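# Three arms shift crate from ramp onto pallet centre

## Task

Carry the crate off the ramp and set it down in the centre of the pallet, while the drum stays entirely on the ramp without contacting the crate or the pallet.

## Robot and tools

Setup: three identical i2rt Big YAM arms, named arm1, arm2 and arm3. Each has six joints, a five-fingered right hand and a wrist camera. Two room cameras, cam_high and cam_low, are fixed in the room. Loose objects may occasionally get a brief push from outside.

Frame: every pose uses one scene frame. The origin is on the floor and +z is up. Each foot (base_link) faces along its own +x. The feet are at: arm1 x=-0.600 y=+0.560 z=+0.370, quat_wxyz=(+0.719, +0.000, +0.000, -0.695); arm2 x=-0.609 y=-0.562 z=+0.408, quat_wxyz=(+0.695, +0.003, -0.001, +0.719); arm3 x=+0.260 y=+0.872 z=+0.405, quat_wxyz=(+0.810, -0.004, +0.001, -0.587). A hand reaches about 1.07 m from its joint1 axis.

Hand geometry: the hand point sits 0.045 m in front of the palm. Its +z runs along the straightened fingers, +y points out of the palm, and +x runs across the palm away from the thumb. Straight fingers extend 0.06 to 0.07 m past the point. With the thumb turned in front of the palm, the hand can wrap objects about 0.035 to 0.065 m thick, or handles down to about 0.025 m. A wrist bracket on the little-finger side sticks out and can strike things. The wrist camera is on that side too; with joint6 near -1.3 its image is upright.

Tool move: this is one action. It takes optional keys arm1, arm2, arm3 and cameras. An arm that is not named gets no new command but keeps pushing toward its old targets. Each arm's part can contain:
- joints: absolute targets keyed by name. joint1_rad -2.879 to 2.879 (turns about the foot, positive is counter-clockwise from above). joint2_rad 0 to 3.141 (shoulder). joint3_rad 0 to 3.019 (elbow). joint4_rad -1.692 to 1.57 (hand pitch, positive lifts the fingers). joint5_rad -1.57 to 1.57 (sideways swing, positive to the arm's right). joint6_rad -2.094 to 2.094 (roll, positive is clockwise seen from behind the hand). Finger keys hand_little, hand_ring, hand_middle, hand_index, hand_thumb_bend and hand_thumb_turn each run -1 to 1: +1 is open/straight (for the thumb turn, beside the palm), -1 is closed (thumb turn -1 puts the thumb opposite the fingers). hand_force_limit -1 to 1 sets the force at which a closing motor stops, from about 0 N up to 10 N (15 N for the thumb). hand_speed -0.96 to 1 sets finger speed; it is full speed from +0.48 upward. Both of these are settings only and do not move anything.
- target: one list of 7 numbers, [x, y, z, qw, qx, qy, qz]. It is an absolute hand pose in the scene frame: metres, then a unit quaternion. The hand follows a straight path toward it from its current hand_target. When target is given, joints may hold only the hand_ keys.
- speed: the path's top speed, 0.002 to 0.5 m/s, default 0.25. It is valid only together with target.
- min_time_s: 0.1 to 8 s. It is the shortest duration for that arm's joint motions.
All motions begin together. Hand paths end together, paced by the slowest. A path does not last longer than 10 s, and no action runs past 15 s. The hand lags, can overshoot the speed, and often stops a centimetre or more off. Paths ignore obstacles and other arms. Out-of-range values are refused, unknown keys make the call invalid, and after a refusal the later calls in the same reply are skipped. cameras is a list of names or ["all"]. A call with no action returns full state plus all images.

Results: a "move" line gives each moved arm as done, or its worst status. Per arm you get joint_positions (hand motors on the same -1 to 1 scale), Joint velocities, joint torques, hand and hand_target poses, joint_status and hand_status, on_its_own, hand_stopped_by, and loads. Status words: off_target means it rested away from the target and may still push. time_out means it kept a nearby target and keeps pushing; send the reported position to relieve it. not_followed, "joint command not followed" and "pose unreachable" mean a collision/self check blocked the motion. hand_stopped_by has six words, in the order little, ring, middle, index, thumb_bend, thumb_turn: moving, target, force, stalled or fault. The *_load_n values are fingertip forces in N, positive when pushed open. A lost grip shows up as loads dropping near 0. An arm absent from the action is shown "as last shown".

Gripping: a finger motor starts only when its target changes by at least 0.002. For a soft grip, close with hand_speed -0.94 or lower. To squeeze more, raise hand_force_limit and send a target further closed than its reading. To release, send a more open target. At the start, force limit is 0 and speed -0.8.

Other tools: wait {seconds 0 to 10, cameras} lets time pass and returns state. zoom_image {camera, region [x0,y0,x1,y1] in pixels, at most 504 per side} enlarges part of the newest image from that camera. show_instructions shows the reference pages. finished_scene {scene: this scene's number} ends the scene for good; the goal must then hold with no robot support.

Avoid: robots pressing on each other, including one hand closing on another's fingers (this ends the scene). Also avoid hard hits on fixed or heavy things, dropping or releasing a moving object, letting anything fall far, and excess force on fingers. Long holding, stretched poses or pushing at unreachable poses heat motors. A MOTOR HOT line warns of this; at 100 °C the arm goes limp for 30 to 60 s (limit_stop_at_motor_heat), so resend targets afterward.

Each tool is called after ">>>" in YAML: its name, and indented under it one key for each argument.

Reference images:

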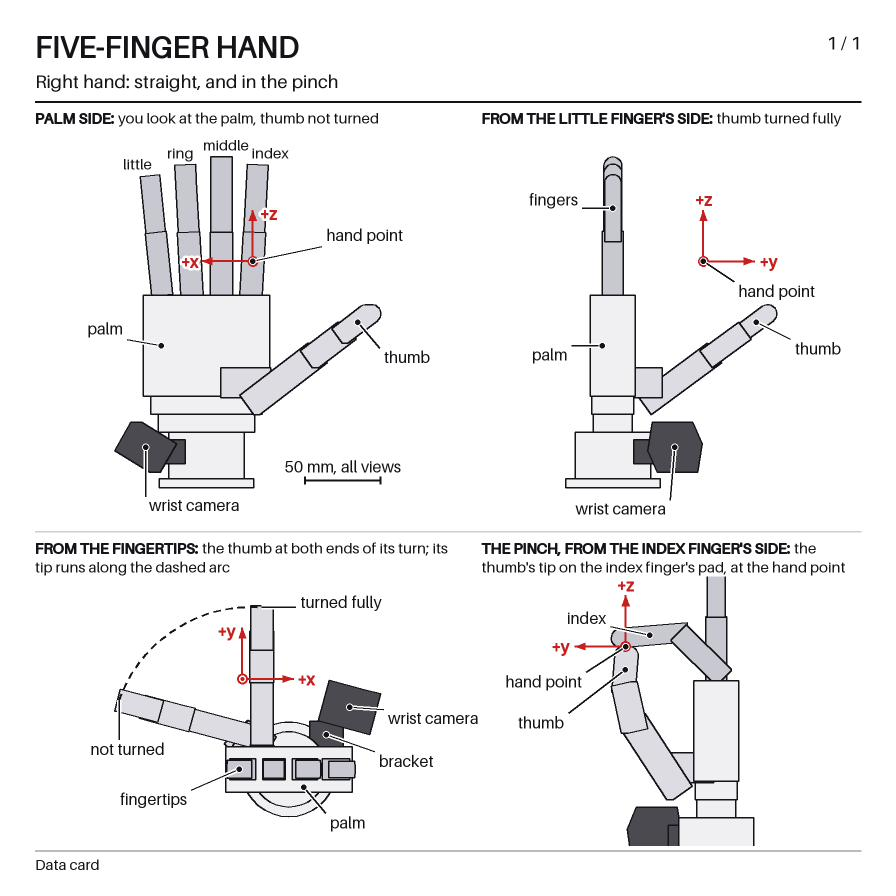

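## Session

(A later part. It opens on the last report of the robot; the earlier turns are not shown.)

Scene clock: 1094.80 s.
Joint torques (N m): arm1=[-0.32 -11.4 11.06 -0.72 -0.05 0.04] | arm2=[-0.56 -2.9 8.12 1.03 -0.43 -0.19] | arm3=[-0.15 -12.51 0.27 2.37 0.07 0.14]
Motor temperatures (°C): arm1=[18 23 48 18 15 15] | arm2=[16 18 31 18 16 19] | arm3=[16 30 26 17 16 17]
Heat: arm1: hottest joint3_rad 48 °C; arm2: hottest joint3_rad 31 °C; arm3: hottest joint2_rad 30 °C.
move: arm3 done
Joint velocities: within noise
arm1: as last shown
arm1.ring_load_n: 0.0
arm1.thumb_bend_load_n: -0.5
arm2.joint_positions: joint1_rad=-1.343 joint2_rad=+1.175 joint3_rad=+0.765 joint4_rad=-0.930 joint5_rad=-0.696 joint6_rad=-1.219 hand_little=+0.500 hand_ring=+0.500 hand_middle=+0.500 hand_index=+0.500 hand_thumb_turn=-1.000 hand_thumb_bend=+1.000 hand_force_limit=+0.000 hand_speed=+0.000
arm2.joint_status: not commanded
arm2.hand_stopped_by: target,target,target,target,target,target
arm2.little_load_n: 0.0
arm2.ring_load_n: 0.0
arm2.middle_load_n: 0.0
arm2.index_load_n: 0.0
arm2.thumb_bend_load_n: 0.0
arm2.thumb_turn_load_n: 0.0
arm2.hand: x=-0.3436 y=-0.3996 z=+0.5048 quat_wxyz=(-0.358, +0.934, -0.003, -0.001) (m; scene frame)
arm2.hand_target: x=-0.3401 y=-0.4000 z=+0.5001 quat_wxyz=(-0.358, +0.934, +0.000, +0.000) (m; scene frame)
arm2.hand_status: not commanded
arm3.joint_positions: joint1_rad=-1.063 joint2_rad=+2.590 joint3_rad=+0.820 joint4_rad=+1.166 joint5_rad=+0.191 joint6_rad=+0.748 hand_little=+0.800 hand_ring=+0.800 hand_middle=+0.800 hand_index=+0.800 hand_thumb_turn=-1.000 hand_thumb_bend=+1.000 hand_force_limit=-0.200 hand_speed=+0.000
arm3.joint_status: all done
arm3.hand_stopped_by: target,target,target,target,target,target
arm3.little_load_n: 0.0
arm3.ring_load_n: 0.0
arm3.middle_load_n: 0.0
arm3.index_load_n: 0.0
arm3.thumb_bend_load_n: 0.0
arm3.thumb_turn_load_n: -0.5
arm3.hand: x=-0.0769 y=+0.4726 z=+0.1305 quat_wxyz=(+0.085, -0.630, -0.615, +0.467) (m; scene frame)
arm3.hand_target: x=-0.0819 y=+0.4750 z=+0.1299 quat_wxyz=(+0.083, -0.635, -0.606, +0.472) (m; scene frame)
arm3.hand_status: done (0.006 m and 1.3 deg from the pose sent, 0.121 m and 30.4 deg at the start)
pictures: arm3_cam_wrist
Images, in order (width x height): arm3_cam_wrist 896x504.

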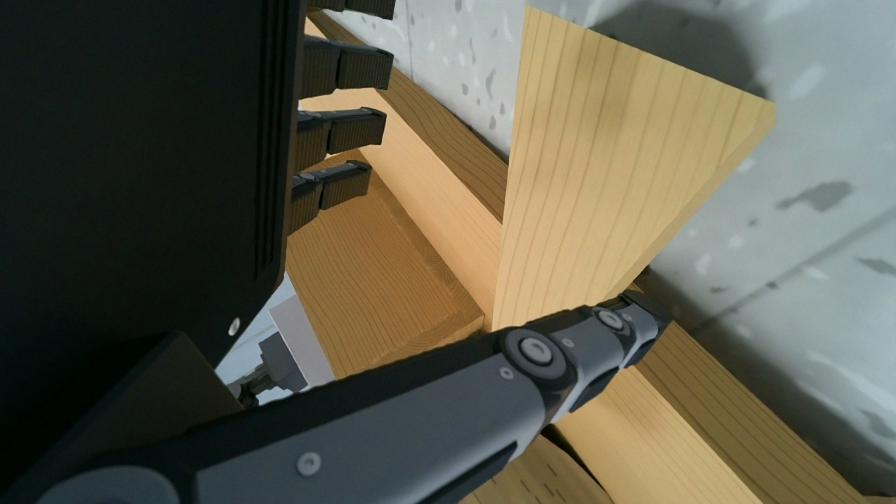

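>>> move:
  arm3: {"target": [-0.078, 0.443, 0.082, -0.0835, 0.6352, 0.6055, -0.4722], "speed": 0.12}
  cameras: ["arm3_cam_wrist"]

Scene clock: 1099.83 s.
Joint torques (N m): arm1=[-0.44 -11.4 11.17 -0.68 -0.03 0.05] | arm2=[-0.62 -2.9 8.1 1.01 -0.43 -0.19] | arm3=[1.73 -13.22 0.53 1.25 0.31 0.15]
Motor temperatures (°C): arm1=[18 23 48 18 15 15] | arm2=[16 18 31 18 16 19] | arm3=[16 30 25 17 16 17]
Heat: arm1: hottest joint3_rad 48 °C; arm2: hottest joint3_rad 31 °C; arm3: hottest joint2_rad 30 °C.
move: arm3 done
Joint velocities: within noise
arm1, arm2: as last shown
arm1.thumb_bend_load_n: 0.0
arm3.joint_positions: joint1_rad=-1.021 joint2_rad=+2.714 joint3_rad=+0.963 joint4_rad=+1.166 joint5_rad=+0.240 joint6_rad=+0.784 hand_little=+0.800 hand_ring=+0.800 hand_middle=+0.800 hand_index=+0.800 hand_thumb_turn=-1.000 hand_thumb_bend=+1.000 hand_force_limit=-0.200 hand_speed=+0.000
arm3.joint_status: not commanded
arm3.hand_stopped_by: target,target,target,target,target,target
arm3.little_load_n: 0.0
arm3.ring_load_n: 0.0
arm3.middle_load_n: 0.0
arm3.index_load_n: 0.0
arm3.thumb_bend_load_n: 0.0
arm3.thumb_turn_load_n: 0.0
arm3.hand: x=-0.0845 y=+0.4442 z=+0.0890 quat_wxyz=(+0.087, -0.633, -0.603, +0.477) (m; scene frame)
arm3.hand_target: x=-0.0778 y=+0.4432 z=+0.0820 quat_wxyz=(+0.084, -0.635, -0.606, +0.472) (m; scene frame)
arm3.hand_status: done (0.010 m and 0.8 deg from the pose sent, 0.057 m and 1.3 deg at the start)
pictures: arm3_cam_wrist
Images, in order (width x height): arm3_cam_wrist 896x504.

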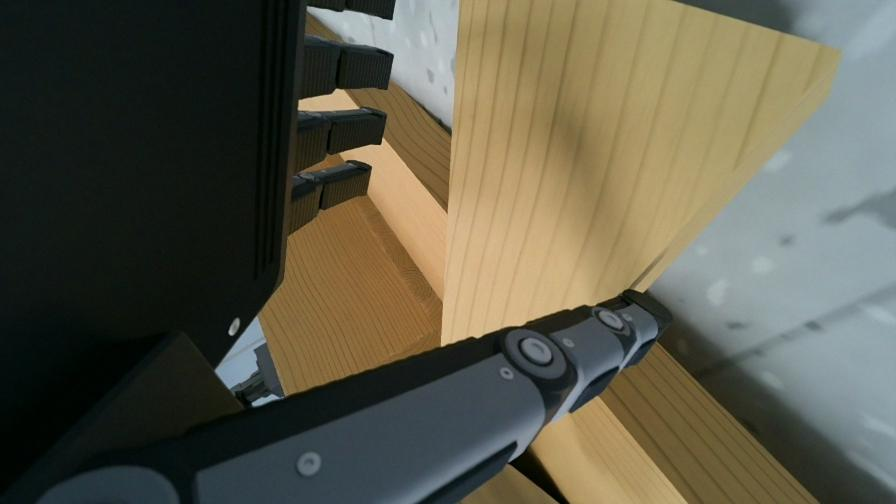

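>>> move:
  arm3: {"target": [-0.07, 0.436, 0.068, -0.0835, 0.6352, 0.6055, -0.4722], "speed": 0.12}
  cameras: ["arm3_cam_wrist"]

Scene clock: 1106.90 s.
Joint torques (N m): arm1=[-0.26 -11.63 11.23 -0.64 -0.04 0.05] | arm2=[-0.56 -2.9 8.1 1.05 -0.43 -0.19] | arm3=[1.96 -13.16 0.47 1.39 0.32 0.17]
Motor temperatures (°C): arm1=[18 23 48 18 15 15] | arm2=[16 18 31 18 16 19] | arm3=[16 30 25 17 16 17]
Heat: arm1: hottest joint3_rad 48 °C; arm2: hottest joint3_rad 31 °C; arm3: hottest joint2_rad 30 °C.
move: arm3 off_target
Joint velocities: within noise
arm1.joint_positions: joint1_rad=+0.590 joint2_rad=+1.713 joint3_rad=+1.465 joint4_rad=-1.356 joint5_rad=+0.002 joint6_rad=+0.627 hand_little=+0.500 hand_ring=+0.500 hand_middle=+0.500 hand_index=+0.500 hand_thumb_turn=-1.000 hand_thumb_bend=+1.000 hand_force_limit=+0.000 hand_speed=+0.000
arm1.joint_status: not commanded
arm1.hand_stopped_by: target,target,target,target,target,target
arm1.little_load_n: 0.0
arm1.ring_load_n: 0.0
arm1.middle_load_n: 0.0
arm1.index_load_n: 0.0
arm1.thumb_bend_load_n: 0.0
arm1.thumb_turn_load_n: 0.0
arm1.hand: x=-0.2748 y=+0.2107 z=+0.5048 quat_wxyz=(+0.011, -0.001, -1.000, -0.013) (m; scene frame)
arm1.hand_target: x=-0.2606 y=+0.2007 z=+0.5202 quat_wxyz=(-0.001, +0.000, -1.000, +0.000) (m; scene frame)
arm1.hand_status: not commanded
arm2: as last shown
arm2.thumb_bend_load_n: 0.5
arm3.joint_positions: joint1_rad=-0.997 joint2_rad=+2.751 joint3_rad=+0.994 joint4_rad=+1.166 joint5_rad=+0.263 joint6_rad=+0.801 hand_little=+0.800 hand_ring=+0.800 hand_middle=+0.800 hand_index=+0.800 hand_thumb_turn=-1.000 hand_thumb_bend=+1.000 hand_force_limit=-0.200 hand_speed=+0.000
arm3.joint_status: not commanded
arm3.hand_stopped_by: target,target,target,target,target,target
arm3.little_load_n: 0.0
arm3.ring_load_n: 0.0
arm3.middle_load_n: 0.0
arm3.index_load_n: 0.0
arm3.thumb_bend_load_n: 0.0
arm3.thumb_turn_load_n: -0.5
arm3.hand: x=-0.0783 y=+0.4377 z=+0.0753 quat_wxyz=(+0.088, -0.634, -0.602, +0.477) (m; scene frame)
arm3.hand_target: x=-0.0699 y=+0.4364 z=+0.0680 quat_wxyz=(+0.084, -0.635, -0.606, +0.472) (m; scene frame)
arm3.hand_status: off_target (0.011 m and 0.8 deg from the pose sent, 0.027 m and 0.8 deg at the start)
pictures: arm3_cam_wrist
Images, in order (width x height): arm3_cam_wrist 896x504.

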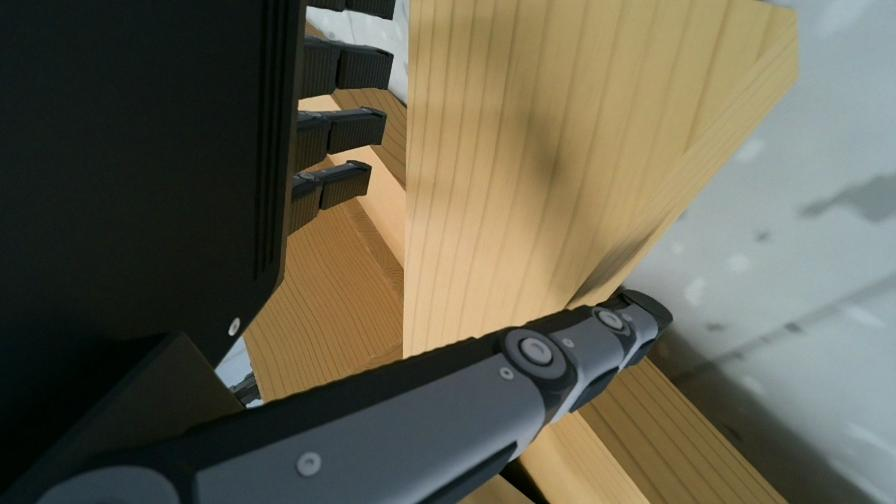

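>>> move:
  arm3: {"target": [-0.072, 0.428, 0.05, -0.0835, 0.6352, 0.6055, -0.4722], "speed": 0.12}
  cameras: ["arm3_cam_wrist"]

Scene clock: 1112.37 s.
Joint torques (N m): arm1=[-0.32 -11.58 11.11 -0.69 -0.03 0.06] | arm2=[-0.62 -2.84 8.12 1.05 -0.43 -0.19] | arm3=[2.02 -13.45 0.64 1.1 0.26 0.16]
Motor temperatures (°C): arm1=[18 23 48 18 15 15] | arm2=[16 18 31 18 16 19] | arm3=[16 30 25 17 16 17]
Heat: arm1: hottest joint3_rad 48 °C; arm2: hottest joint3_rad 31 °C; arm3: hottest joint2_rad 30 °C.
move: arm3 off_target
Joint velocities: within noise
arm1, arm2: as last shown
arm2.thumb_bend_load_n: 0.0
arm3.joint_positions: joint1_rad=-0.989 joint2_rad=+2.796 joint3_rad=+1.049 joint4_rad=+1.160 joint5_rad=+0.271 joint6_rad=+0.806 hand_little=+0.800 hand_ring=+0.800 hand_middle=+0.800 hand_index=+0.800 hand_thumb_turn=-1.000 hand_thumb_bend=+1.000 hand_force_limit=-0.200 hand_speed=+0.000
arm3.joint_status: not commanded
arm3.hand_stopped_by: target,target,target,target,target,target
arm3.little_load_n: 0.0
arm3.ring_load_n: 0.0
arm3.middle_load_n: 0.0
arm3.index_load_n: 0.0
arm3.thumb_bend_load_n: 0.0
arm3.thumb_turn_load_n: 0.0
arm3.hand: x=-0.0814 y=+0.4294 z=+0.0589 quat_wxyz=(+0.088, -0.634, -0.601, +0.479) (m; scene frame)
arm3.hand_target: x=-0.0719 y=+0.4283 z=+0.0501 quat_wxyz=(+0.084, -0.635, -0.606, +0.472) (m; scene frame)
arm3.hand_status: off_target (0.013 m and 1.1 deg from the pose sent, 0.028 m and 0.8 deg at the start)
pictures: arm3_cam_wrist
Images, in order (width x height): arm3_cam_wrist 896x504.

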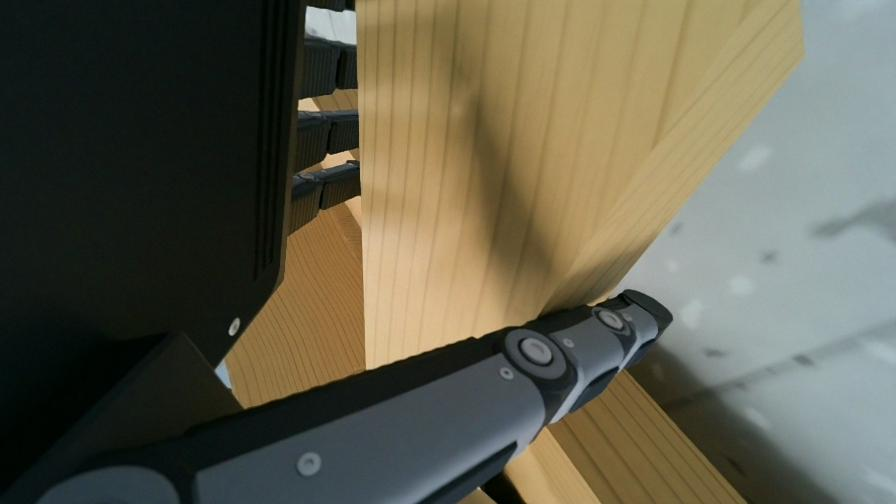

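>>> move:
  arm3: {"joints": {"hand_little": -0.3, "hand_ring": -0.3, "hand_middle": -0.3, "hand_index": -0.3, "hand_thumb_bend": 0.8, "hand_speed": -0.85, "hand_force_limit": -0.2}}
  cameras: ["arm3_cam_wrist"]

Scene clock: 1119.73 s.
Joint torques (N m): arm1=[-0.56 -11.63 11.17 -0.64 -0.04 0.05] | arm2=[-0.67 -2.96 8.1 1.05 -0.43 -0.19] | arm3=[1.9 -13.39 0.53 1.13 0.1 0.16]
Motor temperatures (°C): arm1=[18 23 49 18 15 15] | arm2=[16 18 31 18 16 19] | arm3=[16 30 25 17 16 17]
Heat: arm1: hottest joint3_rad 49 °C; arm2: hottest joint3_rad 31 °C; arm3: hottest joint2_rad 30 °C.
move: arm3 off_target
Joint velocities: within noise
arm1, arm2: as last shown
arm3.joint_positions: joint1_rad=-0.987 joint2_rad=+2.796 joint3_rad=+1.051 joint4_rad=+1.160 joint5_rad=+0.275 joint6_rad=+0.806 hand_little=+0.691 hand_ring=+0.344 hand_middle=+0.234 hand_index=+0.108 hand_thumb_turn=-1.000 hand_thumb_bend=+0.948 hand_force_limit=-0.200 hand_speed=-0.850
arm3.joint_status: hand_little off_target (ended at +0.691, target -0.300); hand_ring off_target (ended at +0.344, target -0.300); hand_middle off_target (ended at +0.234, target -0.300); hand_index off_target (ended at +0.108, target -0.300); hand_thumb_bend off_target (ended at +0.948, target +0.800); the others done
arm3.hand_stopped_by: force,force,force,force,force,target
arm3.little_load_n: 1.0
arm3.ring_load_n: 4.0
arm3.middle_load_n: 6.0
arm3.index_load_n: 7.0
arm3.thumb_bend_load_n: 11.0
arm3.thumb_turn_load_n: 4.5
arm3.hand: x=-0.0816 y=+0.4288 z=+0.0590 quat_wxyz=(+0.089, -0.634, -0.600, +0.480) (m; scene frame)
arm3.hand_target: x=-0.0719 y=+0.4284 z=+0.0502 quat_wxyz=(+0.084, -0.635, -0.606, +0.472) (m; scene frame)
arm3.hand_status: not commanded
pictures: arm3_cam_wrist
Images, in order (width x height): arm3_cam_wrist 896x504.

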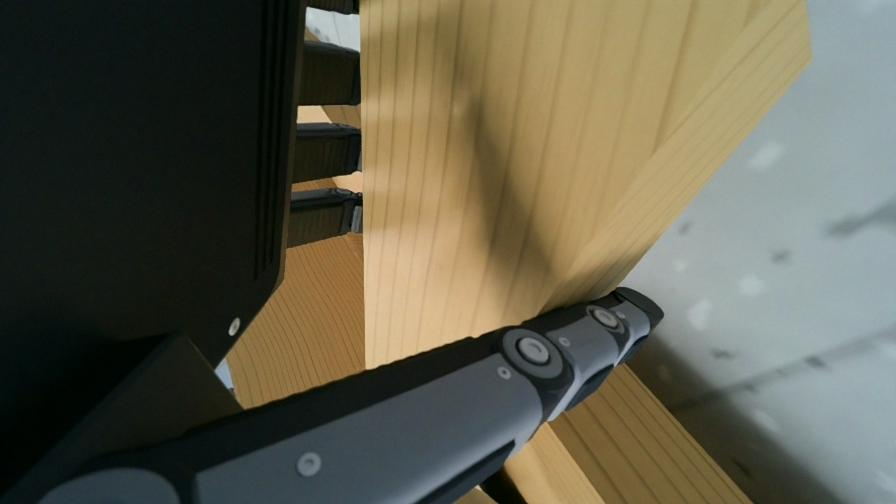

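>>> move:
  arm3: {"target": [-0.07, 0.44, 0.12, -0.0835, 0.6352, 0.6055, -0.4722], "speed": 0.08}
  cameras: ["arm3_cam_wrist"]

Scene clock: 1125.20 s.
Joint torques (N m): arm1=[-0.5 -11.52 11.12 -0.65 -0.04 0.06] | arm2=[-0.62 -2.84 8.12 1.03 -0.43 -0.19] | arm3=[0.67 -14.62 -0.2 1.14 0.11 0.07]
Motor temperatures (°C): arm1=[18 23 49 18 15 15] | arm2=[16 18 31 18 16 19] | arm3=[16 30 25 17 16 17]
Heat: arm1: hottest joint3_rad 49 °C; arm2: hottest joint3_rad 31 °C; arm3: hottest joint2_rad 30 °C.
move: arm3 done
Joint velocities: within noise
arm1, arm2: as last shown
arm3.joint_positions: joint1_rad=-0.987 joint2_rad=+2.631 joint3_rad=+0.891 joint4_rad=+1.140 joint5_rad=+0.262 joint6_rad=+0.806 hand_little=+0.691 hand_ring=+0.344 hand_middle=+0.233 hand_index=+0.108 hand_thumb_turn=-1.000 hand_thumb_bend=+0.946 hand_force_limit=-0.200 hand_speed=-0.850
arm3.joint_status: not commanded
arm3.hand_stopped_by: force,force,force,force,force,target
arm3.little_load_n: 0.0
arm3.ring_load_n: 0.0
arm3.middle_load_n: 0.0
arm3.index_load_n: 0.0
arm3.thumb_bend_load_n: 0.0
arm3.thumb_turn_load_n: 0.0
arm3.hand: x=-0.0692 y=+0.4402 z=+0.1168 quat_wxyz=(+0.085, -0.634, -0.606, +0.474) (m; scene frame)
arm3.hand_target: x=-0.0700 y=+0.4401 z=+0.1199 quat_wxyz=(+0.084, -0.635, -0.605, +0.472) (m; scene frame)
arm3.hand_status: done (0.003 m and 0.3 deg from the pose sent, 0.063 m and 1.2 deg at the start)
pictures: arm3_cam_wrist
Images, in order (width x height): arm3_cam_wrist 896x504.

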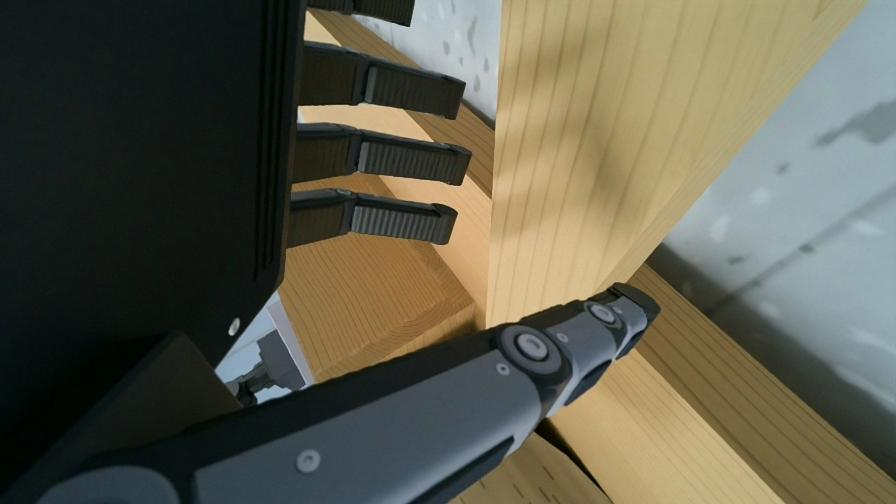

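>>> move:
  arm3: {"target": [-0.082, 0.475, 0.13, -0.0835, 0.6352, 0.6055, -0.4722], "speed": 0.2, "joints": {"hand_little": 0.6, "hand_ring": 0.55, "hand_middle": 0.5, "hand_index": 0.5, "hand_thumb_bend": 1.0, "hand_speed": 0.0}}
  cameras: ["arm3_cam_wrist", "arm1_cam_wrist", "cam_low"]

Scene clock: 1157.57 s.
Joint torques (N m): arm1=[-0.44 -11.46 11.19 -0.61 -0.03 0.05] | arm2=[-0.5 -2.78 8.1 1.02 -0.43 -0.19] | arm3=[0.09 -14.27 -0.4 2.36 0.07 -0.08]
Motor temperatures (°C): arm1=[18 23 49 18 15 15] | arm2=[16 18 31 18 16 19] | arm3=[16 31 24 17 16 17]
Heat: arm1: hottest joint3_rad 49 °C; arm2: hottest joint3_rad 31 °C; arm3: hottest joint2_rad 31 °C.
move: arm3 off_target
Joint velocities: within noise
arm1, arm2: as last shown
arm1.thumb_bend_load_n: 0.5
arm3.joint_positions: joint1_rad=-1.065 joint2_rad=+2.615 joint3_rad=+0.829 joint4_rad=+1.167 joint5_rad=+0.191 joint6_rad=+0.770 hand_little=+0.600 hand_ring=+0.550 hand_middle=+0.500 hand_index=+0.500 hand_thumb_turn=-1.000 hand_thumb_bend=+1.000 hand_force_limit=-0.200 hand_speed=+0.000
arm3.joint_status: all done
arm3.hand_stopped_by: target,target,target,target,target,target
arm3.little_load_n: 0.0
arm3.ring_load_n: 0.0
arm3.middle_load_n: 0.0
arm3.index_load_n: 0.0
arm3.thumb_bend_load_n: 0.0
arm3.thumb_turn_load_n: 0.0
arm3.hand: x=-0.0742 y=+0.4766 z=+0.1202 quat_wxyz=(+0.081, -0.640, -0.610, +0.461) (m; scene frame)
arm3.hand_target: x=-0.0819 y=+0.4751 z=+0.1298 quat_wxyz=(+0.084, -0.635, -0.605, +0.472) (m; scene frame)
arm3.hand_status: off_target (0.013 m and 1.5 deg from the pose sent, 0.039 m and 0.3 deg at the start)
pictures: arm1_cam_wrist, arm3_cam_wrist, cam_low
Images, in order (width x height): arm1_cam_wrist 896x504, arm3_cam_wrist 896x504, cam_low 896x504.

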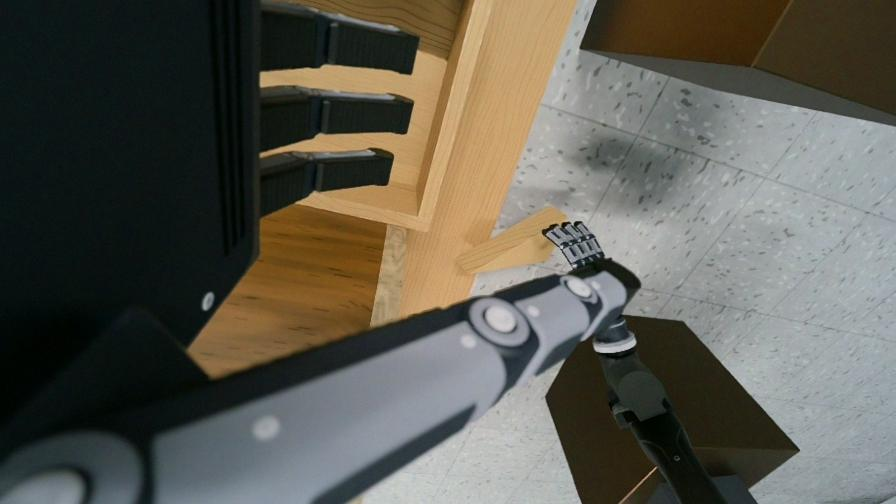

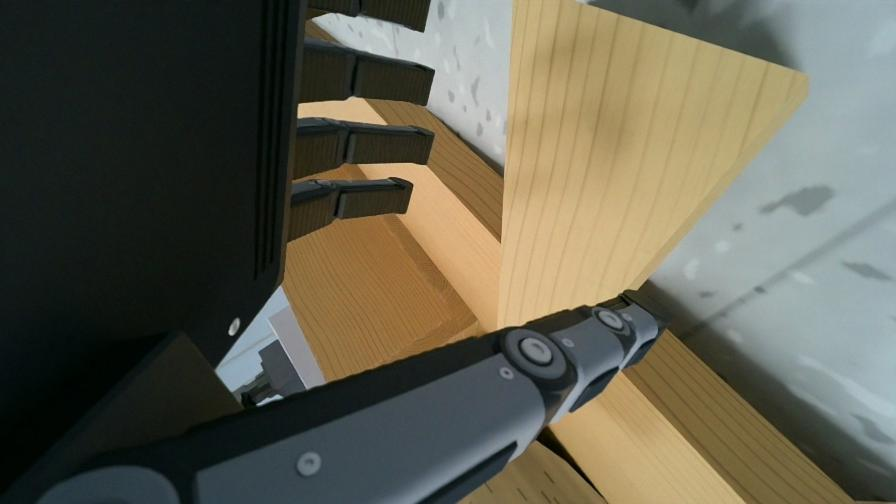

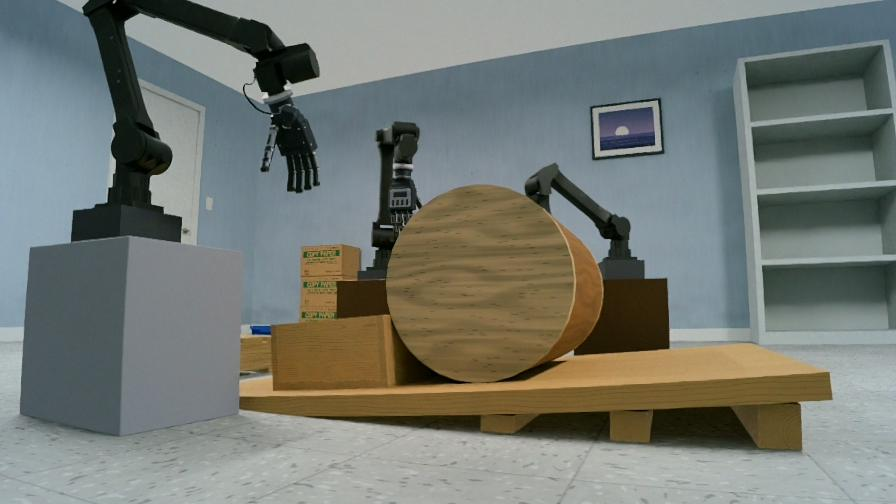

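>>> move:
  arm3: {"target": [-0.066, 0.468, 0.09, -0.0778, 0.5883, 0.633, -0.4968], "speed": 0.15}
  cameras: ["arm3_cam_wrist"]

Scene clock: 1193.13 s.
Joint torques (N m): arm1=[-0.56 -12.1 11.18 -0.72 -0.04 0.06] | arm2=[-0.62 -2.84 8.1 1.02 -0.43 -0.19] | arm3=[1.49 -12.92 -0.17 2.45 0.03 -0.05]
Motor temperatures (°C): arm1=[18 23 49 17 15 15] | arm2=[16 18 31 18 16 19] | arm3=[16 32 24 17 16 17]
Heat: arm1: hottest joint3_rad 49 °C; arm2: hottest joint3_rad 31 °C; arm3: hottest joint2_rad 32 °C.
move: arm3 done
Joint velocities: within noise
arm1, arm2: as last shown
arm1.thumb_bend_load_n: 0.0
arm2.thumb_turn_load_n: 0.5
arm3.joint_positions: joint1_rad=-1.065 joint2_rad=+2.747 joint3_rad=+0.898 joint4_rad=+1.302 joint5_rad=+0.143 joint6_rad=+0.687 hand_little=+0.600 hand_ring=+0.550 hand_middle=+0.500 hand_index=+0.500 hand_thumb_turn=-1.000 hand_thumb_bend=+1.000 hand_force_limit=-0.200 hand_speed=+0.000
arm3.joint_status: not commanded
arm3.hand_stopped_by: target,target,target,target,target,target
arm3.little_load_n: 0.0
arm3.ring_load_n: 0.0
arm3.middle_load_n: 0.0
arm3.index_load_n: 0.0
arm3.thumb_bend_load_n: 0.0
arm3.thumb_turn_load_n: 0.0
arm3.hand: x=-0.0682 y=+0.4717 z=+0.0897 quat_wxyz=(+0.078, -0.597, -0.630, +0.490) (m; scene frame)
arm3.hand_target: x=-0.0661 y=+0.4680 z=+0.0901 quat_wxyz=(+0.078, -0.588, -0.633, +0.497) (m; scene frame)
arm3.hand_status: done (0.004 m and 1.3 deg from the pose sent, 0.033 m and 7.7 deg at the start)
pictures: arm3_cam_wrist
Images, in order (width x height): arm3_cam_wrist 896x504.

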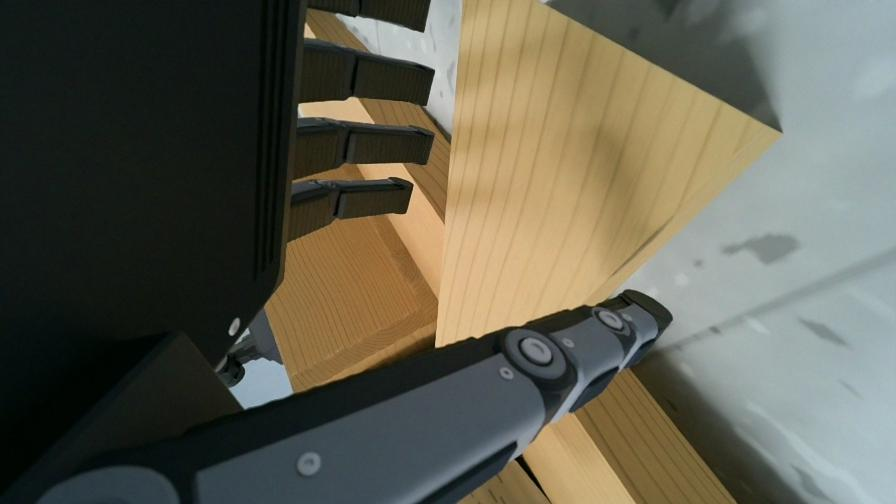

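>>> move:
  arm3: {"target": [-0.062, 0.446, 0.068, -0.0778, 0.5883, 0.633, -0.4968], "speed": 0.12}
  cameras: ["arm3_cam_wrist"]

Scene clock: 1203.37 s.
Joint torques (N m): arm1=[-0.26 -11.52 11.17 -0.62 -0.05 0.04] | arm2=[-0.62 -2.78 8.12 1.02 -0.45 -0.19] | arm3=[1.79 -12.86 0.14 1.07 0.26 0.19]
Motor temperatures (°C): arm1=[18 23 49 17 15 15] | arm2=[16 18 31 18 16 19] | arm3=[16 32 24 17 16 17]
Heat: arm1: hottest joint3_rad 49 °C; arm2: hottest joint3_rad 31 °C; arm3: hottest joint2_rad 32 °C.
move: arm3 off_target
Joint velocities: within noise
arm1: as last shown
arm1.middle_load_n: 0.5
arm1.index_load_n: 0.5
arm2.joint_positions: joint1_rad=-1.343 joint2_rad=+1.175 joint3_rad=+0.765 joint4_rad=-0.930 joint5_rad=-0.696 joint6_rad=-1.219 hand_little=+0.500 hand_ring=+0.500 hand_middle=+0.500 hand_index=+0.500 hand_thumb_turn=-1.000 hand_thumb_bend=+1.000 hand_force_limit=+0.000 hand_speed=+0.000
arm2.joint_status: not commanded
arm2.hand_stopped_by: target,target,target,target,target,target
arm2.little_load_n: 0.0
arm2.ring_load_n: 0.0
arm2.middle_load_n: 0.0
arm2.index_load_n: 0.0
arm2.thumb_bend_load_n: 0.0
arm2.thumb_turn_load_n: 0.0
arm2.hand: x=-0.3436 y=-0.3996 z=+0.5048 quat_wxyz=(-0.358, +0.934, -0.003, -0.001) (m; scene frame)
arm2.hand_target: x=-0.3401 y=-0.4000 z=+0.5001 quat_wxyz=(-0.358, +0.934, +0.000, +0.000) (m; scene frame)
arm2.hand_status: not commanded
arm3.joint_positions: joint1_rad=-1.022 joint2_rad=+2.791 joint3_rad=+0.975 joint4_rad=+1.299 joint5_rad=+0.180 joint6_rad=+0.690 hand_little=+0.600 hand_ring=+0.550 hand_middle=+0.500 hand_index=+0.500 hand_thumb_turn=-1.000 hand_thumb_bend=+1.000 hand_force_limit=-0.200 hand_speed=+0.000
arm3.joint_status: not commanded
arm3.hand_stopped_by: target,target,target,target,target,target
arm3.little_load_n: 0.5
arm3.ring_load_n: 0.0
arm3.middle_load_n: 0.0
arm3.index_load_n: 0.0
arm3.thumb_bend_load_n: 0.0
arm3.thumb_turn_load_n: -0.5
arm3.hand: x=-0.0701 y=+0.4460 z=+0.0765 quat_wxyz=(+0.082, -0.586, -0.629, +0.504) (m; scene frame)
arm3.hand_target: x=-0.0619 y=+0.4462 z=+0.0681 quat_wxyz=(+0.078, -0.588, -0.633, +0.497) (m; scene frame)
arm3.hand_status: off_target (0.012 m and 1.1 deg from the pose sent, 0.034 m and 1.3 deg at the start)
pictures: arm3_cam_wrist
Images, in order (width x height): arm3_cam_wrist 896x504.

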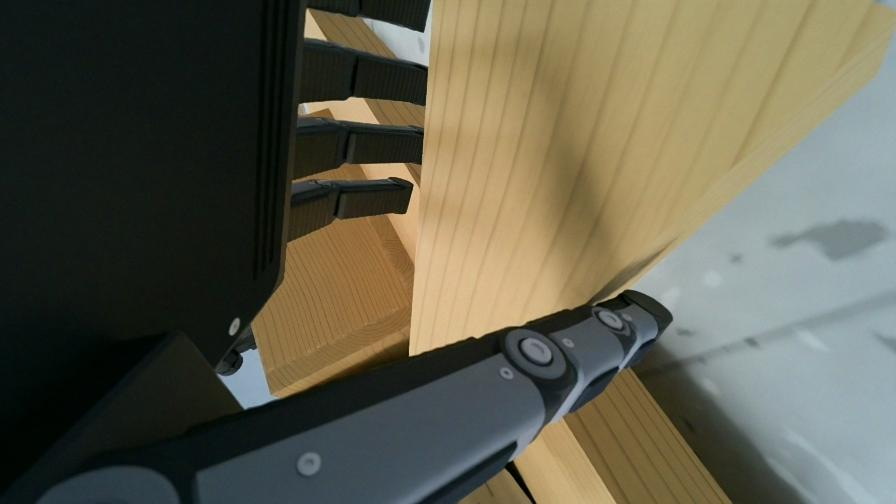

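>>> move:
  arm3: {"target": [-0.067, 0.456, 0.064, -0.0778, 0.5883, 0.633, -0.4968], "speed": 0.12}
  cameras: ["arm3_cam_wrist"]

Scene clock: 1210.57 s.
Joint torques (N m): arm1=[-0.5 -11.63 11.07 -0.62 -0.06 0.04] | arm2=[-0.56 -2.84 8.1 1.05 -0.43 -0.19] | arm3=[-0.38 -12.57 0.06 1.94 0.04 0.01]
Motor temperatures (°C): arm1=[18 23 49 17 15 15] | arm2=[16 18 31 18 16 19] | arm3=[16 31 24 17 16 17]
Heat: arm1: hottest joint3_rad 49 °C; arm2: hottest joint3_rad 31 °C; arm3: hottest joint2_rad 31 °C.
move: arm3 done
Joint velocities: within noise
arm1, arm2: as last shown
arm1.middle_load_n: 0.0
arm1.index_load_n: 0.0
arm3.joint_positions: joint1_rad=-1.022 joint2_rad=+2.805 joint3_rad=+0.975 joint4_rad=+1.299 joint5_rad=+0.161 joint6_rad=+0.690 hand_little=+0.600 hand_ring=+0.550 hand_middle=+0.500 hand_index=+0.500 hand_thumb_turn=-1.000 hand_thumb_bend=+1.000 hand_force_limit=-0.200 hand_speed=+0.000
arm3.joint_status: not commanded
arm3.hand_stopped_by: target,target,target,target,target,target
arm3.little_load_n: 0.0
arm3.ring_load_n: 0.0
arm3.middle_load_n: 0.0
arm3.index_load_n: 0.0
arm3.thumb_bend_load_n: 0.0
arm3.thumb_turn_load_n: 0.0
arm3.hand: x=-0.0625 y=+0.4490 z=+0.0693 quat_wxyz=(+0.074, -0.584, -0.636, +0.499) (m; scene frame)
arm3.hand_target: x=-0.0667 y=+0.4560 z=+0.0640 quat_wxyz=(+0.078, -0.588, -0.633, +0.497) (m; scene frame)
arm3.hand_status: done (0.010 m and 0.7 deg from the pose sent, 0.016 m and 1.1 deg at the start)
pictures: arm3_cam_wrist
Images, in order (width x height): arm3_cam_wrist 896x504.

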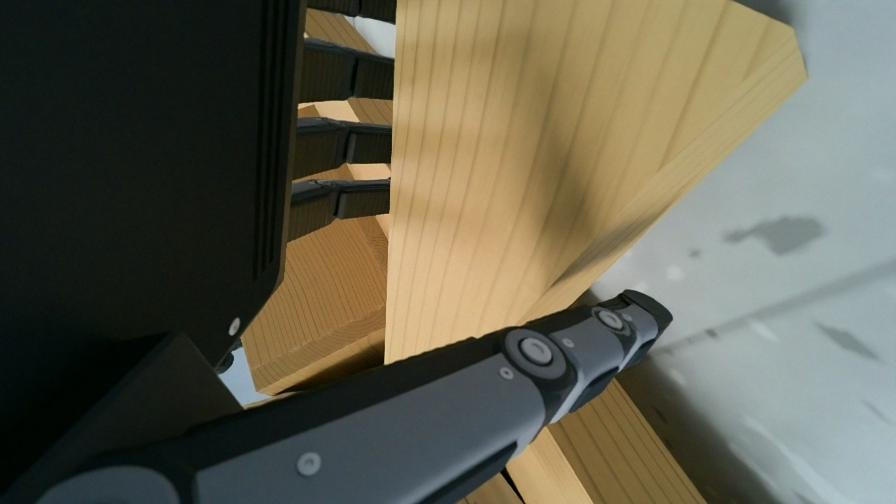

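>>> move:
  arm3: {"target": [-0.0745, 0.4645, 0.085, -0.0778, 0.5883, 0.633, -0.4968], "speed": 0.12}
  cameras: ["arm3_cam_wrist"]

Scene clock: 1216.87 s.
Joint torques (N m): arm1=[0.09 -11.63 11.14 -0.69 -0.04 0.03] | arm2=[-0.67 -2.84 8.1 1.03 -0.44 -0.2] | arm3=[-0.32 -14.97 -0.99 1.72 0.02 -0.05]
Motor temperatures (°C): arm1=[18 23 49 17 15 15] | arm2=[16 18 31 18 16 19] | arm3=[16 31 24 17 16 17]
Heat: arm1: hottest joint3_rad 49 °C; arm2: hottest joint3_rad 31 °C; arm3: hottest joint2_rad 31 °C.
move: arm3 done
Joint velocities: within noise
arm1.joint_positions: joint1_rad=+0.590 joint2_rad=+1.713 joint3_rad=+1.465 joint4_rad=-1.356 joint5_rad=+0.002 joint6_rad=+0.627 hand_little=+0.500 hand_ring=+0.500 hand_middle=+0.500 hand_index=+0.500 hand_thumb_turn=-1.000 hand_thumb_bend=+1.000 hand_force_limit=+0.000 hand_speed=+0.000
arm1.joint_status: not commanded
arm1.hand_stopped_by: target,target,target,target,target,target
arm1.little_load_n: 0.0
arm1.ring_load_n: 0.0
arm1.middle_load_n: 0.0
arm1.index_load_n: 0.0
arm1.thumb_bend_load_n: 0.0
arm1.thumb_turn_load_n: 0.0
arm1.hand: x=-0.2748 y=+0.2107 z=+0.5048 quat_wxyz=(+0.011, -0.001, -1.000, -0.013) (m; scene frame)
arm1.hand_target: x=-0.2606 y=+0.2007 z=+0.5202 quat_wxyz=(-0.001, +0.000, -1.000, +0.000) (m; scene frame)
arm1.hand_status: not commanded
arm2: as last shown
arm2.thumb_turn_load_n: -0.5
arm3.joint_positions: joint1_rad=-1.054 joint2_rad=+2.775 joint3_rad=+0.939 joint4_rad=+1.299 joint5_rad=+0.134 joint6_rad=+0.682 hand_little=+0.600 hand_ring=+0.550 hand_middle=+0.500 hand_index=+0.500 hand_thumb_turn=-1.000 hand_thumb_bend=+1.000 hand_force_limit=-0.200 hand_speed=+0.000
arm3.joint_status: not commanded
arm3.hand_stopped_by: target,target,target,target,target,target
arm3.little_load_n: 0.0
arm3.ring_load_n: 0.0
arm3.middle_load_n: 0.0
arm3.index_load_n: 0.0
arm3.thumb_bend_load_n: 0.0
arm3.thumb_turn_load_n: -0.5
arm3.hand: x=-0.0682 y=+0.4608 z=+0.0801 quat_wxyz=(+0.073, -0.589, -0.635, +0.495) (m; scene frame)
arm3.hand_target: x=-0.0744 y=+0.4645 z=+0.0848 quat_wxyz=(+0.078, -0.588, -0.633, +0.497) (m; scene frame)
arm3.hand_status: done (0.009 m and 0.6 deg from the pose sent, 0.025 m and 0.7 deg at the start)
pictures: arm3_cam_wrist
Images, in order (width x height): arm3_cam_wrist 896x504.

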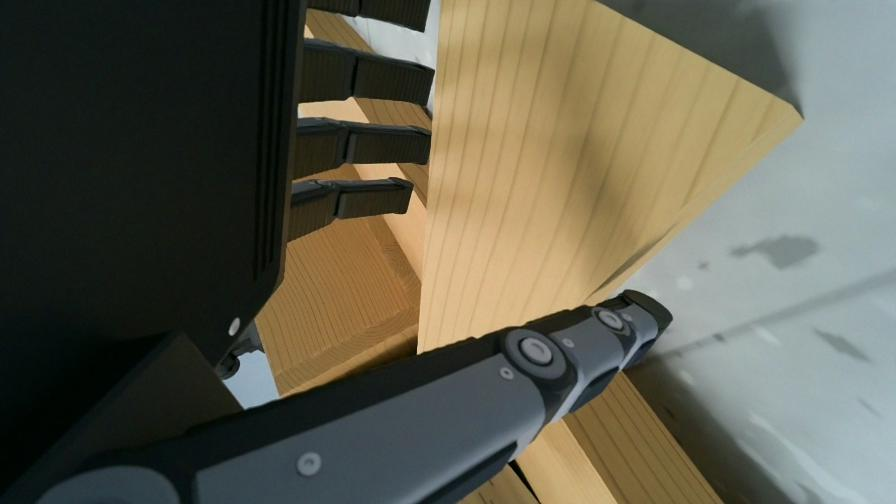

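>>> move:
  arm3: {"joints": {"hand_little": -0.3, "hand_ring": -0.3, "hand_middle": -0.3, "hand_index": -0.3, "hand_thumb_bend": 0.86, "hand_speed": -0.85, "hand_force_limit": -0.2}}
  cameras: ["arm3_cam_wrist"]

Scene clock: 1223.73 s.
Joint torques (N m): arm1=[-0.03 -11.58 11.25 -0.76 -0.04 0.03] | arm2=[-0.56 -2.84 8.1 1.03 -0.43 -0.19] | arm3=[-0.26 -14.45 -0.9 1.72 0.08 -0.03]
Motor temperatures (°C): arm1=[18 23 49 17 15 15] | arm2=[16 18 31 18 16 19] | arm3=[16 31 24 17 16 17]
Heat: arm1: hottest joint3_rad 49 °C; arm2: hottest joint3_rad 31 °C; arm3: hottest joint2_rad 31 °C.
move: arm3 off_target
Joint velocities: within noise
arm1, arm2: as last shown
arm2.little_load_n: 0.5
arm2.thumb_turn_load_n: 0.0
arm3.joint_positions: joint1_rad=-1.054 joint2_rad=+2.775 joint3_rad=+0.938 joint4_rad=+1.299 joint5_rad=+0.133 joint6_rad=+0.677 hand_little=+0.394 hand_ring=+0.316 hand_middle=+0.254 hand_index=+0.169 hand_thumb_turn=-1.000 hand_thumb_bend=+0.898 hand_force_limit=-0.200 hand_speed=-0.850
arm3.joint_status: hand_little off_target (ended at +0.394, target -0.300); hand_ring off_target (ended at +0.316, target -0.300); hand_middle off_target (ended at +0.254, target -0.300); hand_index off_target (ended at +0.169, target -0.300); hand_thumb_bend off_target (ended at +0.898, target +0.860); the others done
arm3.hand_stopped_by: force,force,force,force,force,target
arm3.little_load_n: 0.0
arm3.ring_load_n: 4.0
arm3.middle_load_n: 4.5
arm3.index_load_n: 6.0
arm3.thumb_bend_load_n: 11.5
arm3.thumb_turn_load_n: 2.5
arm3.hand: x=-0.0674 y=+0.4615 z=+0.0797 quat_wxyz=(+0.073, -0.587, -0.637, +0.494) (m; scene frame)
arm3.hand_target: x=-0.0743 y=+0.4645 z=+0.0848 quat_wxyz=(+0.078, -0.588, -0.633, +0.497) (m; scene frame)
arm3.hand_status: not commanded
pictures: arm3_cam_wrist
Images, in order (width x height): arm3_cam_wrist 896x504.

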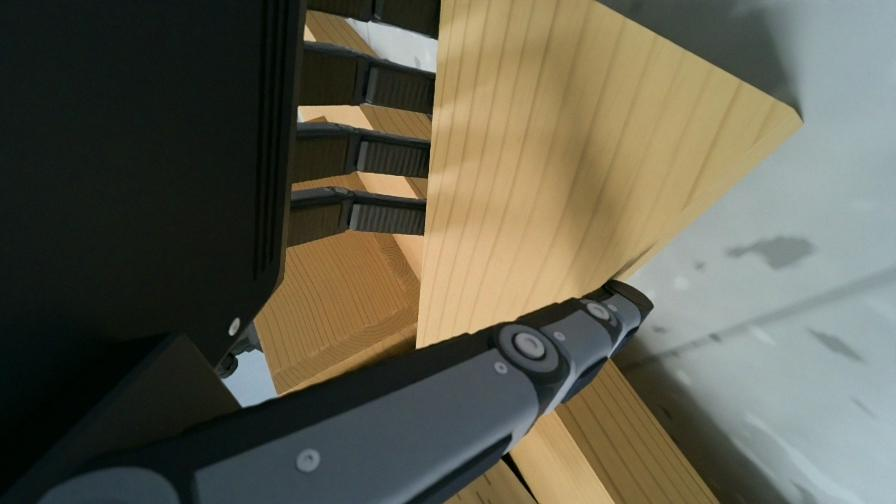

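>>> move:
  arm3: {"target": [-0.07, 0.47, 0.11, -0.0778, 0.5883, 0.633, -0.4968], "speed": 0.06}
  cameras: ["arm3_cam_wrist"]

Scene clock: 1228.90 s.
Joint torques (N m): arm1=[-0.15 -11.4 11.21 -0.65 -0.06 0.04] | arm2=[-0.67 -2.84 8.13 1.02 -0.43 -0.2] | arm3=[-0.26 -14.97 -0.91 1.84 0.02 0.06]
Motor temperatures (°C): arm1=[18 23 49 17 15 15] | arm2=[16 18 31 18 16 19] | arm3=[16 32 24 17 16 17]
Heat: arm1: hottest joint3_rad 49 °C; arm2: hottest joint3_rad 31 °C; arm3: hottest joint2_rad 32 °C.
move: arm3 off_target
Joint velocities: within noise
arm1, arm2: as last shown
arm2.little_load_n: 0.0
arm3.joint_positions: joint1_rad=-1.055 joint2_rad=+2.722 joint3_rad=+0.867 joint4_rad=+1.299 joint5_rad=+0.133 joint6_rad=+0.668 hand_little=+0.394 hand_ring=+0.316 hand_middle=+0.253 hand_index=+0.169 hand_thumb_turn=-1.000 hand_thumb_bend=+0.898 hand_force_limit=-0.200 hand_speed=-0.850
arm3.joint_status: not commanded
arm3.hand_stopped_by: force,force,force,force,force,target
arm3.little_load_n: 0.5
arm3.ring_load_n: 1.5
arm3.middle_load_n: 1.5
arm3.index_load_n: 6.0
arm3.thumb_bend_load_n: 9.0
arm3.thumb_turn_load_n: 0.5
arm3.hand: x=-0.0585 y=+0.4725 z=+0.0970 quat_wxyz=(+0.076, -0.587, -0.642, +0.486) (m; scene frame)
arm3.hand_target: x=-0.0700 y=+0.4701 z=+0.1098 quat_wxyz=(+0.078, -0.588, -0.633, +0.497) (m; scene frame)
arm3.hand_status: off_target (0.018 m and 1.6 deg from the pose sent, 0.032 m and 0.7 deg at the start)
pictures: arm3_cam_wrist
Images, in order (width x height): arm3_cam_wrist 896x504.

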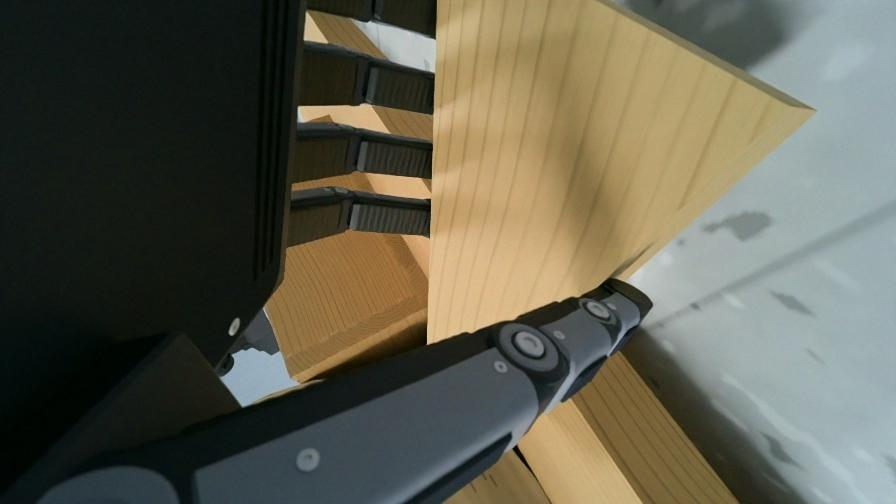

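>>> move:
  arm3: {"joints": {"hand_little": -0.31, "hand_ring": -0.31, "hand_middle": -0.31, "hand_index": -0.31, "hand_thumb_bend": 0.84, "hand_speed": -0.85, "hand_force_limit": 0.1}}

>>> move:
  arm3: {"target": [-0.06, 0.5, 0.18, -0.0778, 0.5883, 0.633, -0.4968], "speed": 0.06}
  cameras: ["arm3_cam_wrist", "arm1_cam_wrist"]

Scene clock: 1234.83 s.
Joint torques (N m): arm1=[-0.21 -11.4 11.15 -0.68 -0.05 0.07] | arm2=[-0.62 -2.78 8.1 1.02 -0.43 -0.19] | arm3=[-0.32 -14.97 -0.87 1.84 0.06 0.06]
Motor temperatures (°C): arm1=[18 23 49 17 15 15] | arm2=[16 18 31 18 16 19] | arm3=[16 31 24 17 16 17]
Heat: arm1: hottest joint3_rad 49 °C; arm2: hottest joint3_rad 31 °C; arm3: hottest joint2_rad 31 °C.
move: arm3 off_target
Joint velocities: within noise
arm1, arm2: as last shown
arm3.joint_positions: joint1_rad=-1.055 joint2_rad=+2.722 joint3_rad=+0.867 joint4_rad=+1.299 joint5_rad=+0.132 joint6_rad=+0.668 hand_little=+0.313 hand_ring=+0.291 hand_middle=+0.241 hand_index=+0.169 hand_thumb_turn=-1.000 hand_thumb_bend=+0.898 hand_force_limit=+0.100 hand_speed=-0.850
arm3.joint_status: hand_little off_target (ended at +0.313, target -0.310); hand_ring off_target (ended at +0.291, target -0.310); hand_middle off_target (ended at +0.241, target -0.310); hand_index off_target (ended at +0.169, target -0.310); hand_thumb_bend off_target (ended at +0.898, target +0.840); the others done
arm3.hand_stopped_by: force,force,force,force,force,target
arm3.little_load_n: 5.5
arm3.ring_load_n: 0.0
arm3.middle_load_n: 0.0
arm3.index_load_n: 4.0
arm3.thumb_bend_load_n: 11.0
arm3.thumb_turn_load_n: 4.5
arm3.hand: x=-0.0582 y=+0.4725 z=+0.0969 quat_wxyz=(+0.075, -0.587, -0.643, +0.486) (m; scene frame)
arm3.hand_target: x=-0.0699 y=+0.4702 z=+0.1098 quat_wxyz=(+0.078, -0.588, -0.633, +0.497) (m; scene frame)
arm3.hand_status: not commanded
pictures: none

Scene clock: 1236.70 s.
Joint torques (N m): arm1=[-0.38 -11.81 11.07 -0.68 -0.04 0.05] | arm2=[-0.67 -2.84 8.14 1.03 -0.43 -0.19] | arm3=[-0.44 -13.22 -0.99 2.1 0 -0.06]
Motor temperatures (°C): arm1=[18 23 50 17 15 15] | arm2=[16 18 31 18 16 19] | arm3=[16 31 24 17 16 17]
Heat: arm1: hottest joint3_rad 50 °C; arm2: hottest joint3_rad 31 °C; arm3: hottest joint2_rad 31 °C.
move: arm3 off_target
Joint velocities: within noise
arm1, arm2: as last shown
arm3.joint_positions: joint1_rad=-1.094 joint2_rad=+2.516 joint3_rad=+0.672 joint4_rad=+1.299 joint5_rad=+0.098 joint6_rad=+0.660 hand_little=+0.312 hand_ring=+0.291 hand_middle=+0.241 hand_index=+0.168 hand_thumb_turn=-1.000 hand_thumb_bend=+0.896 hand_force_limit=+0.100 hand_speed=-0.850
arm3.joint_status: not commanded
arm3.hand_stopped_by: force,force,force,force,force,target
arm3.little_load_n: 0.0
arm3.ring_load_n: 0.0
arm3.middle_load_n: 0.0
arm3.index_load_n: 0.0
arm3.thumb_bend_load_n: 0.0
arm3.thumb_turn_load_n: 0.0
arm3.hand: x=-0.0529 y=+0.4965 z=+0.1730 quat_wxyz=(+0.072, -0.590, -0.637, +0.491) (m; scene frame)
arm3.hand_target: x=-0.0599 y=+0.5000 z=+0.1798 quat_wxyz=(+0.078, -0.588, -0.633, +0.497) (m; scene frame)
arm3.hand_status: off_target (0.011 m and 1.1 deg from the pose sent, 0.088 m and 1.7 deg at the start)
pictures: arm1_cam_wrist, arm3_cam_wrist
Images, in order (width x height): arm1_cam_wrist 896x504, arm3_cam_wrist 896x504.

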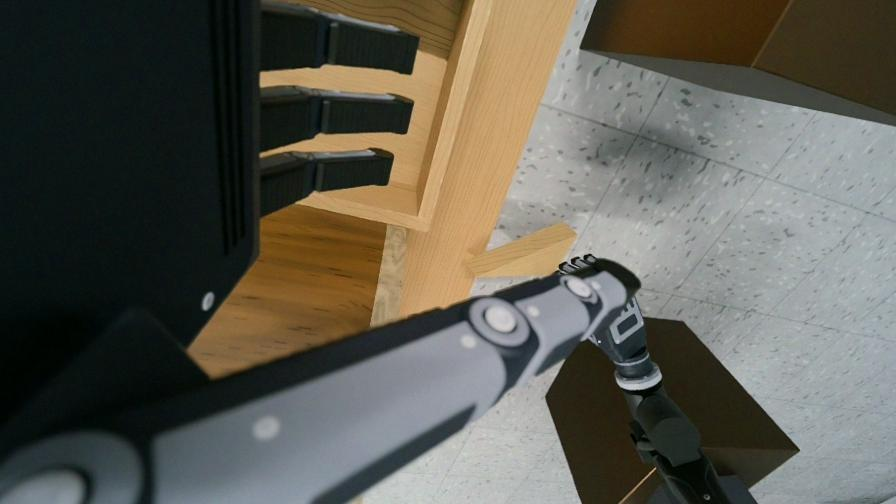

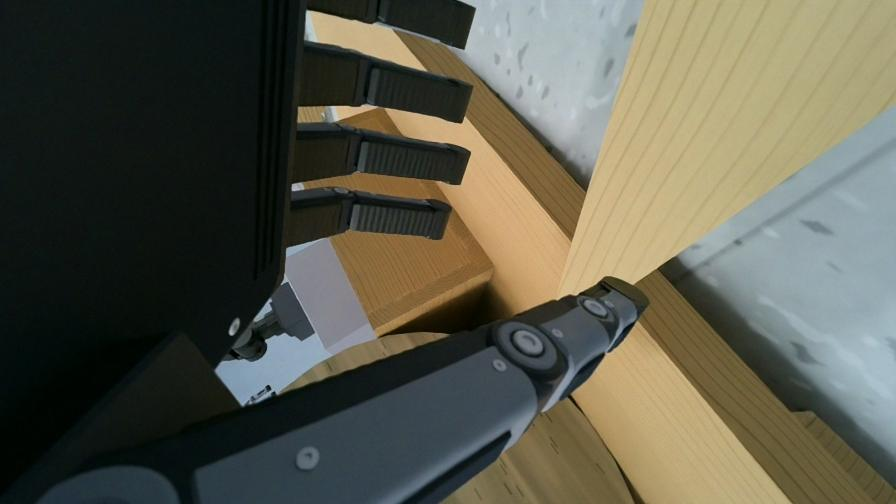

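>>> zoom_image:
  camera: "arm1_cam_wrist"
  region: [440, 190, 600, 300]

Scaled by 3.150 from the camera's 896x504 image, which has a finer 1280x720 frame.

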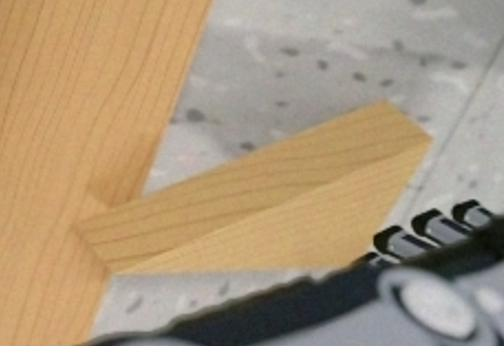

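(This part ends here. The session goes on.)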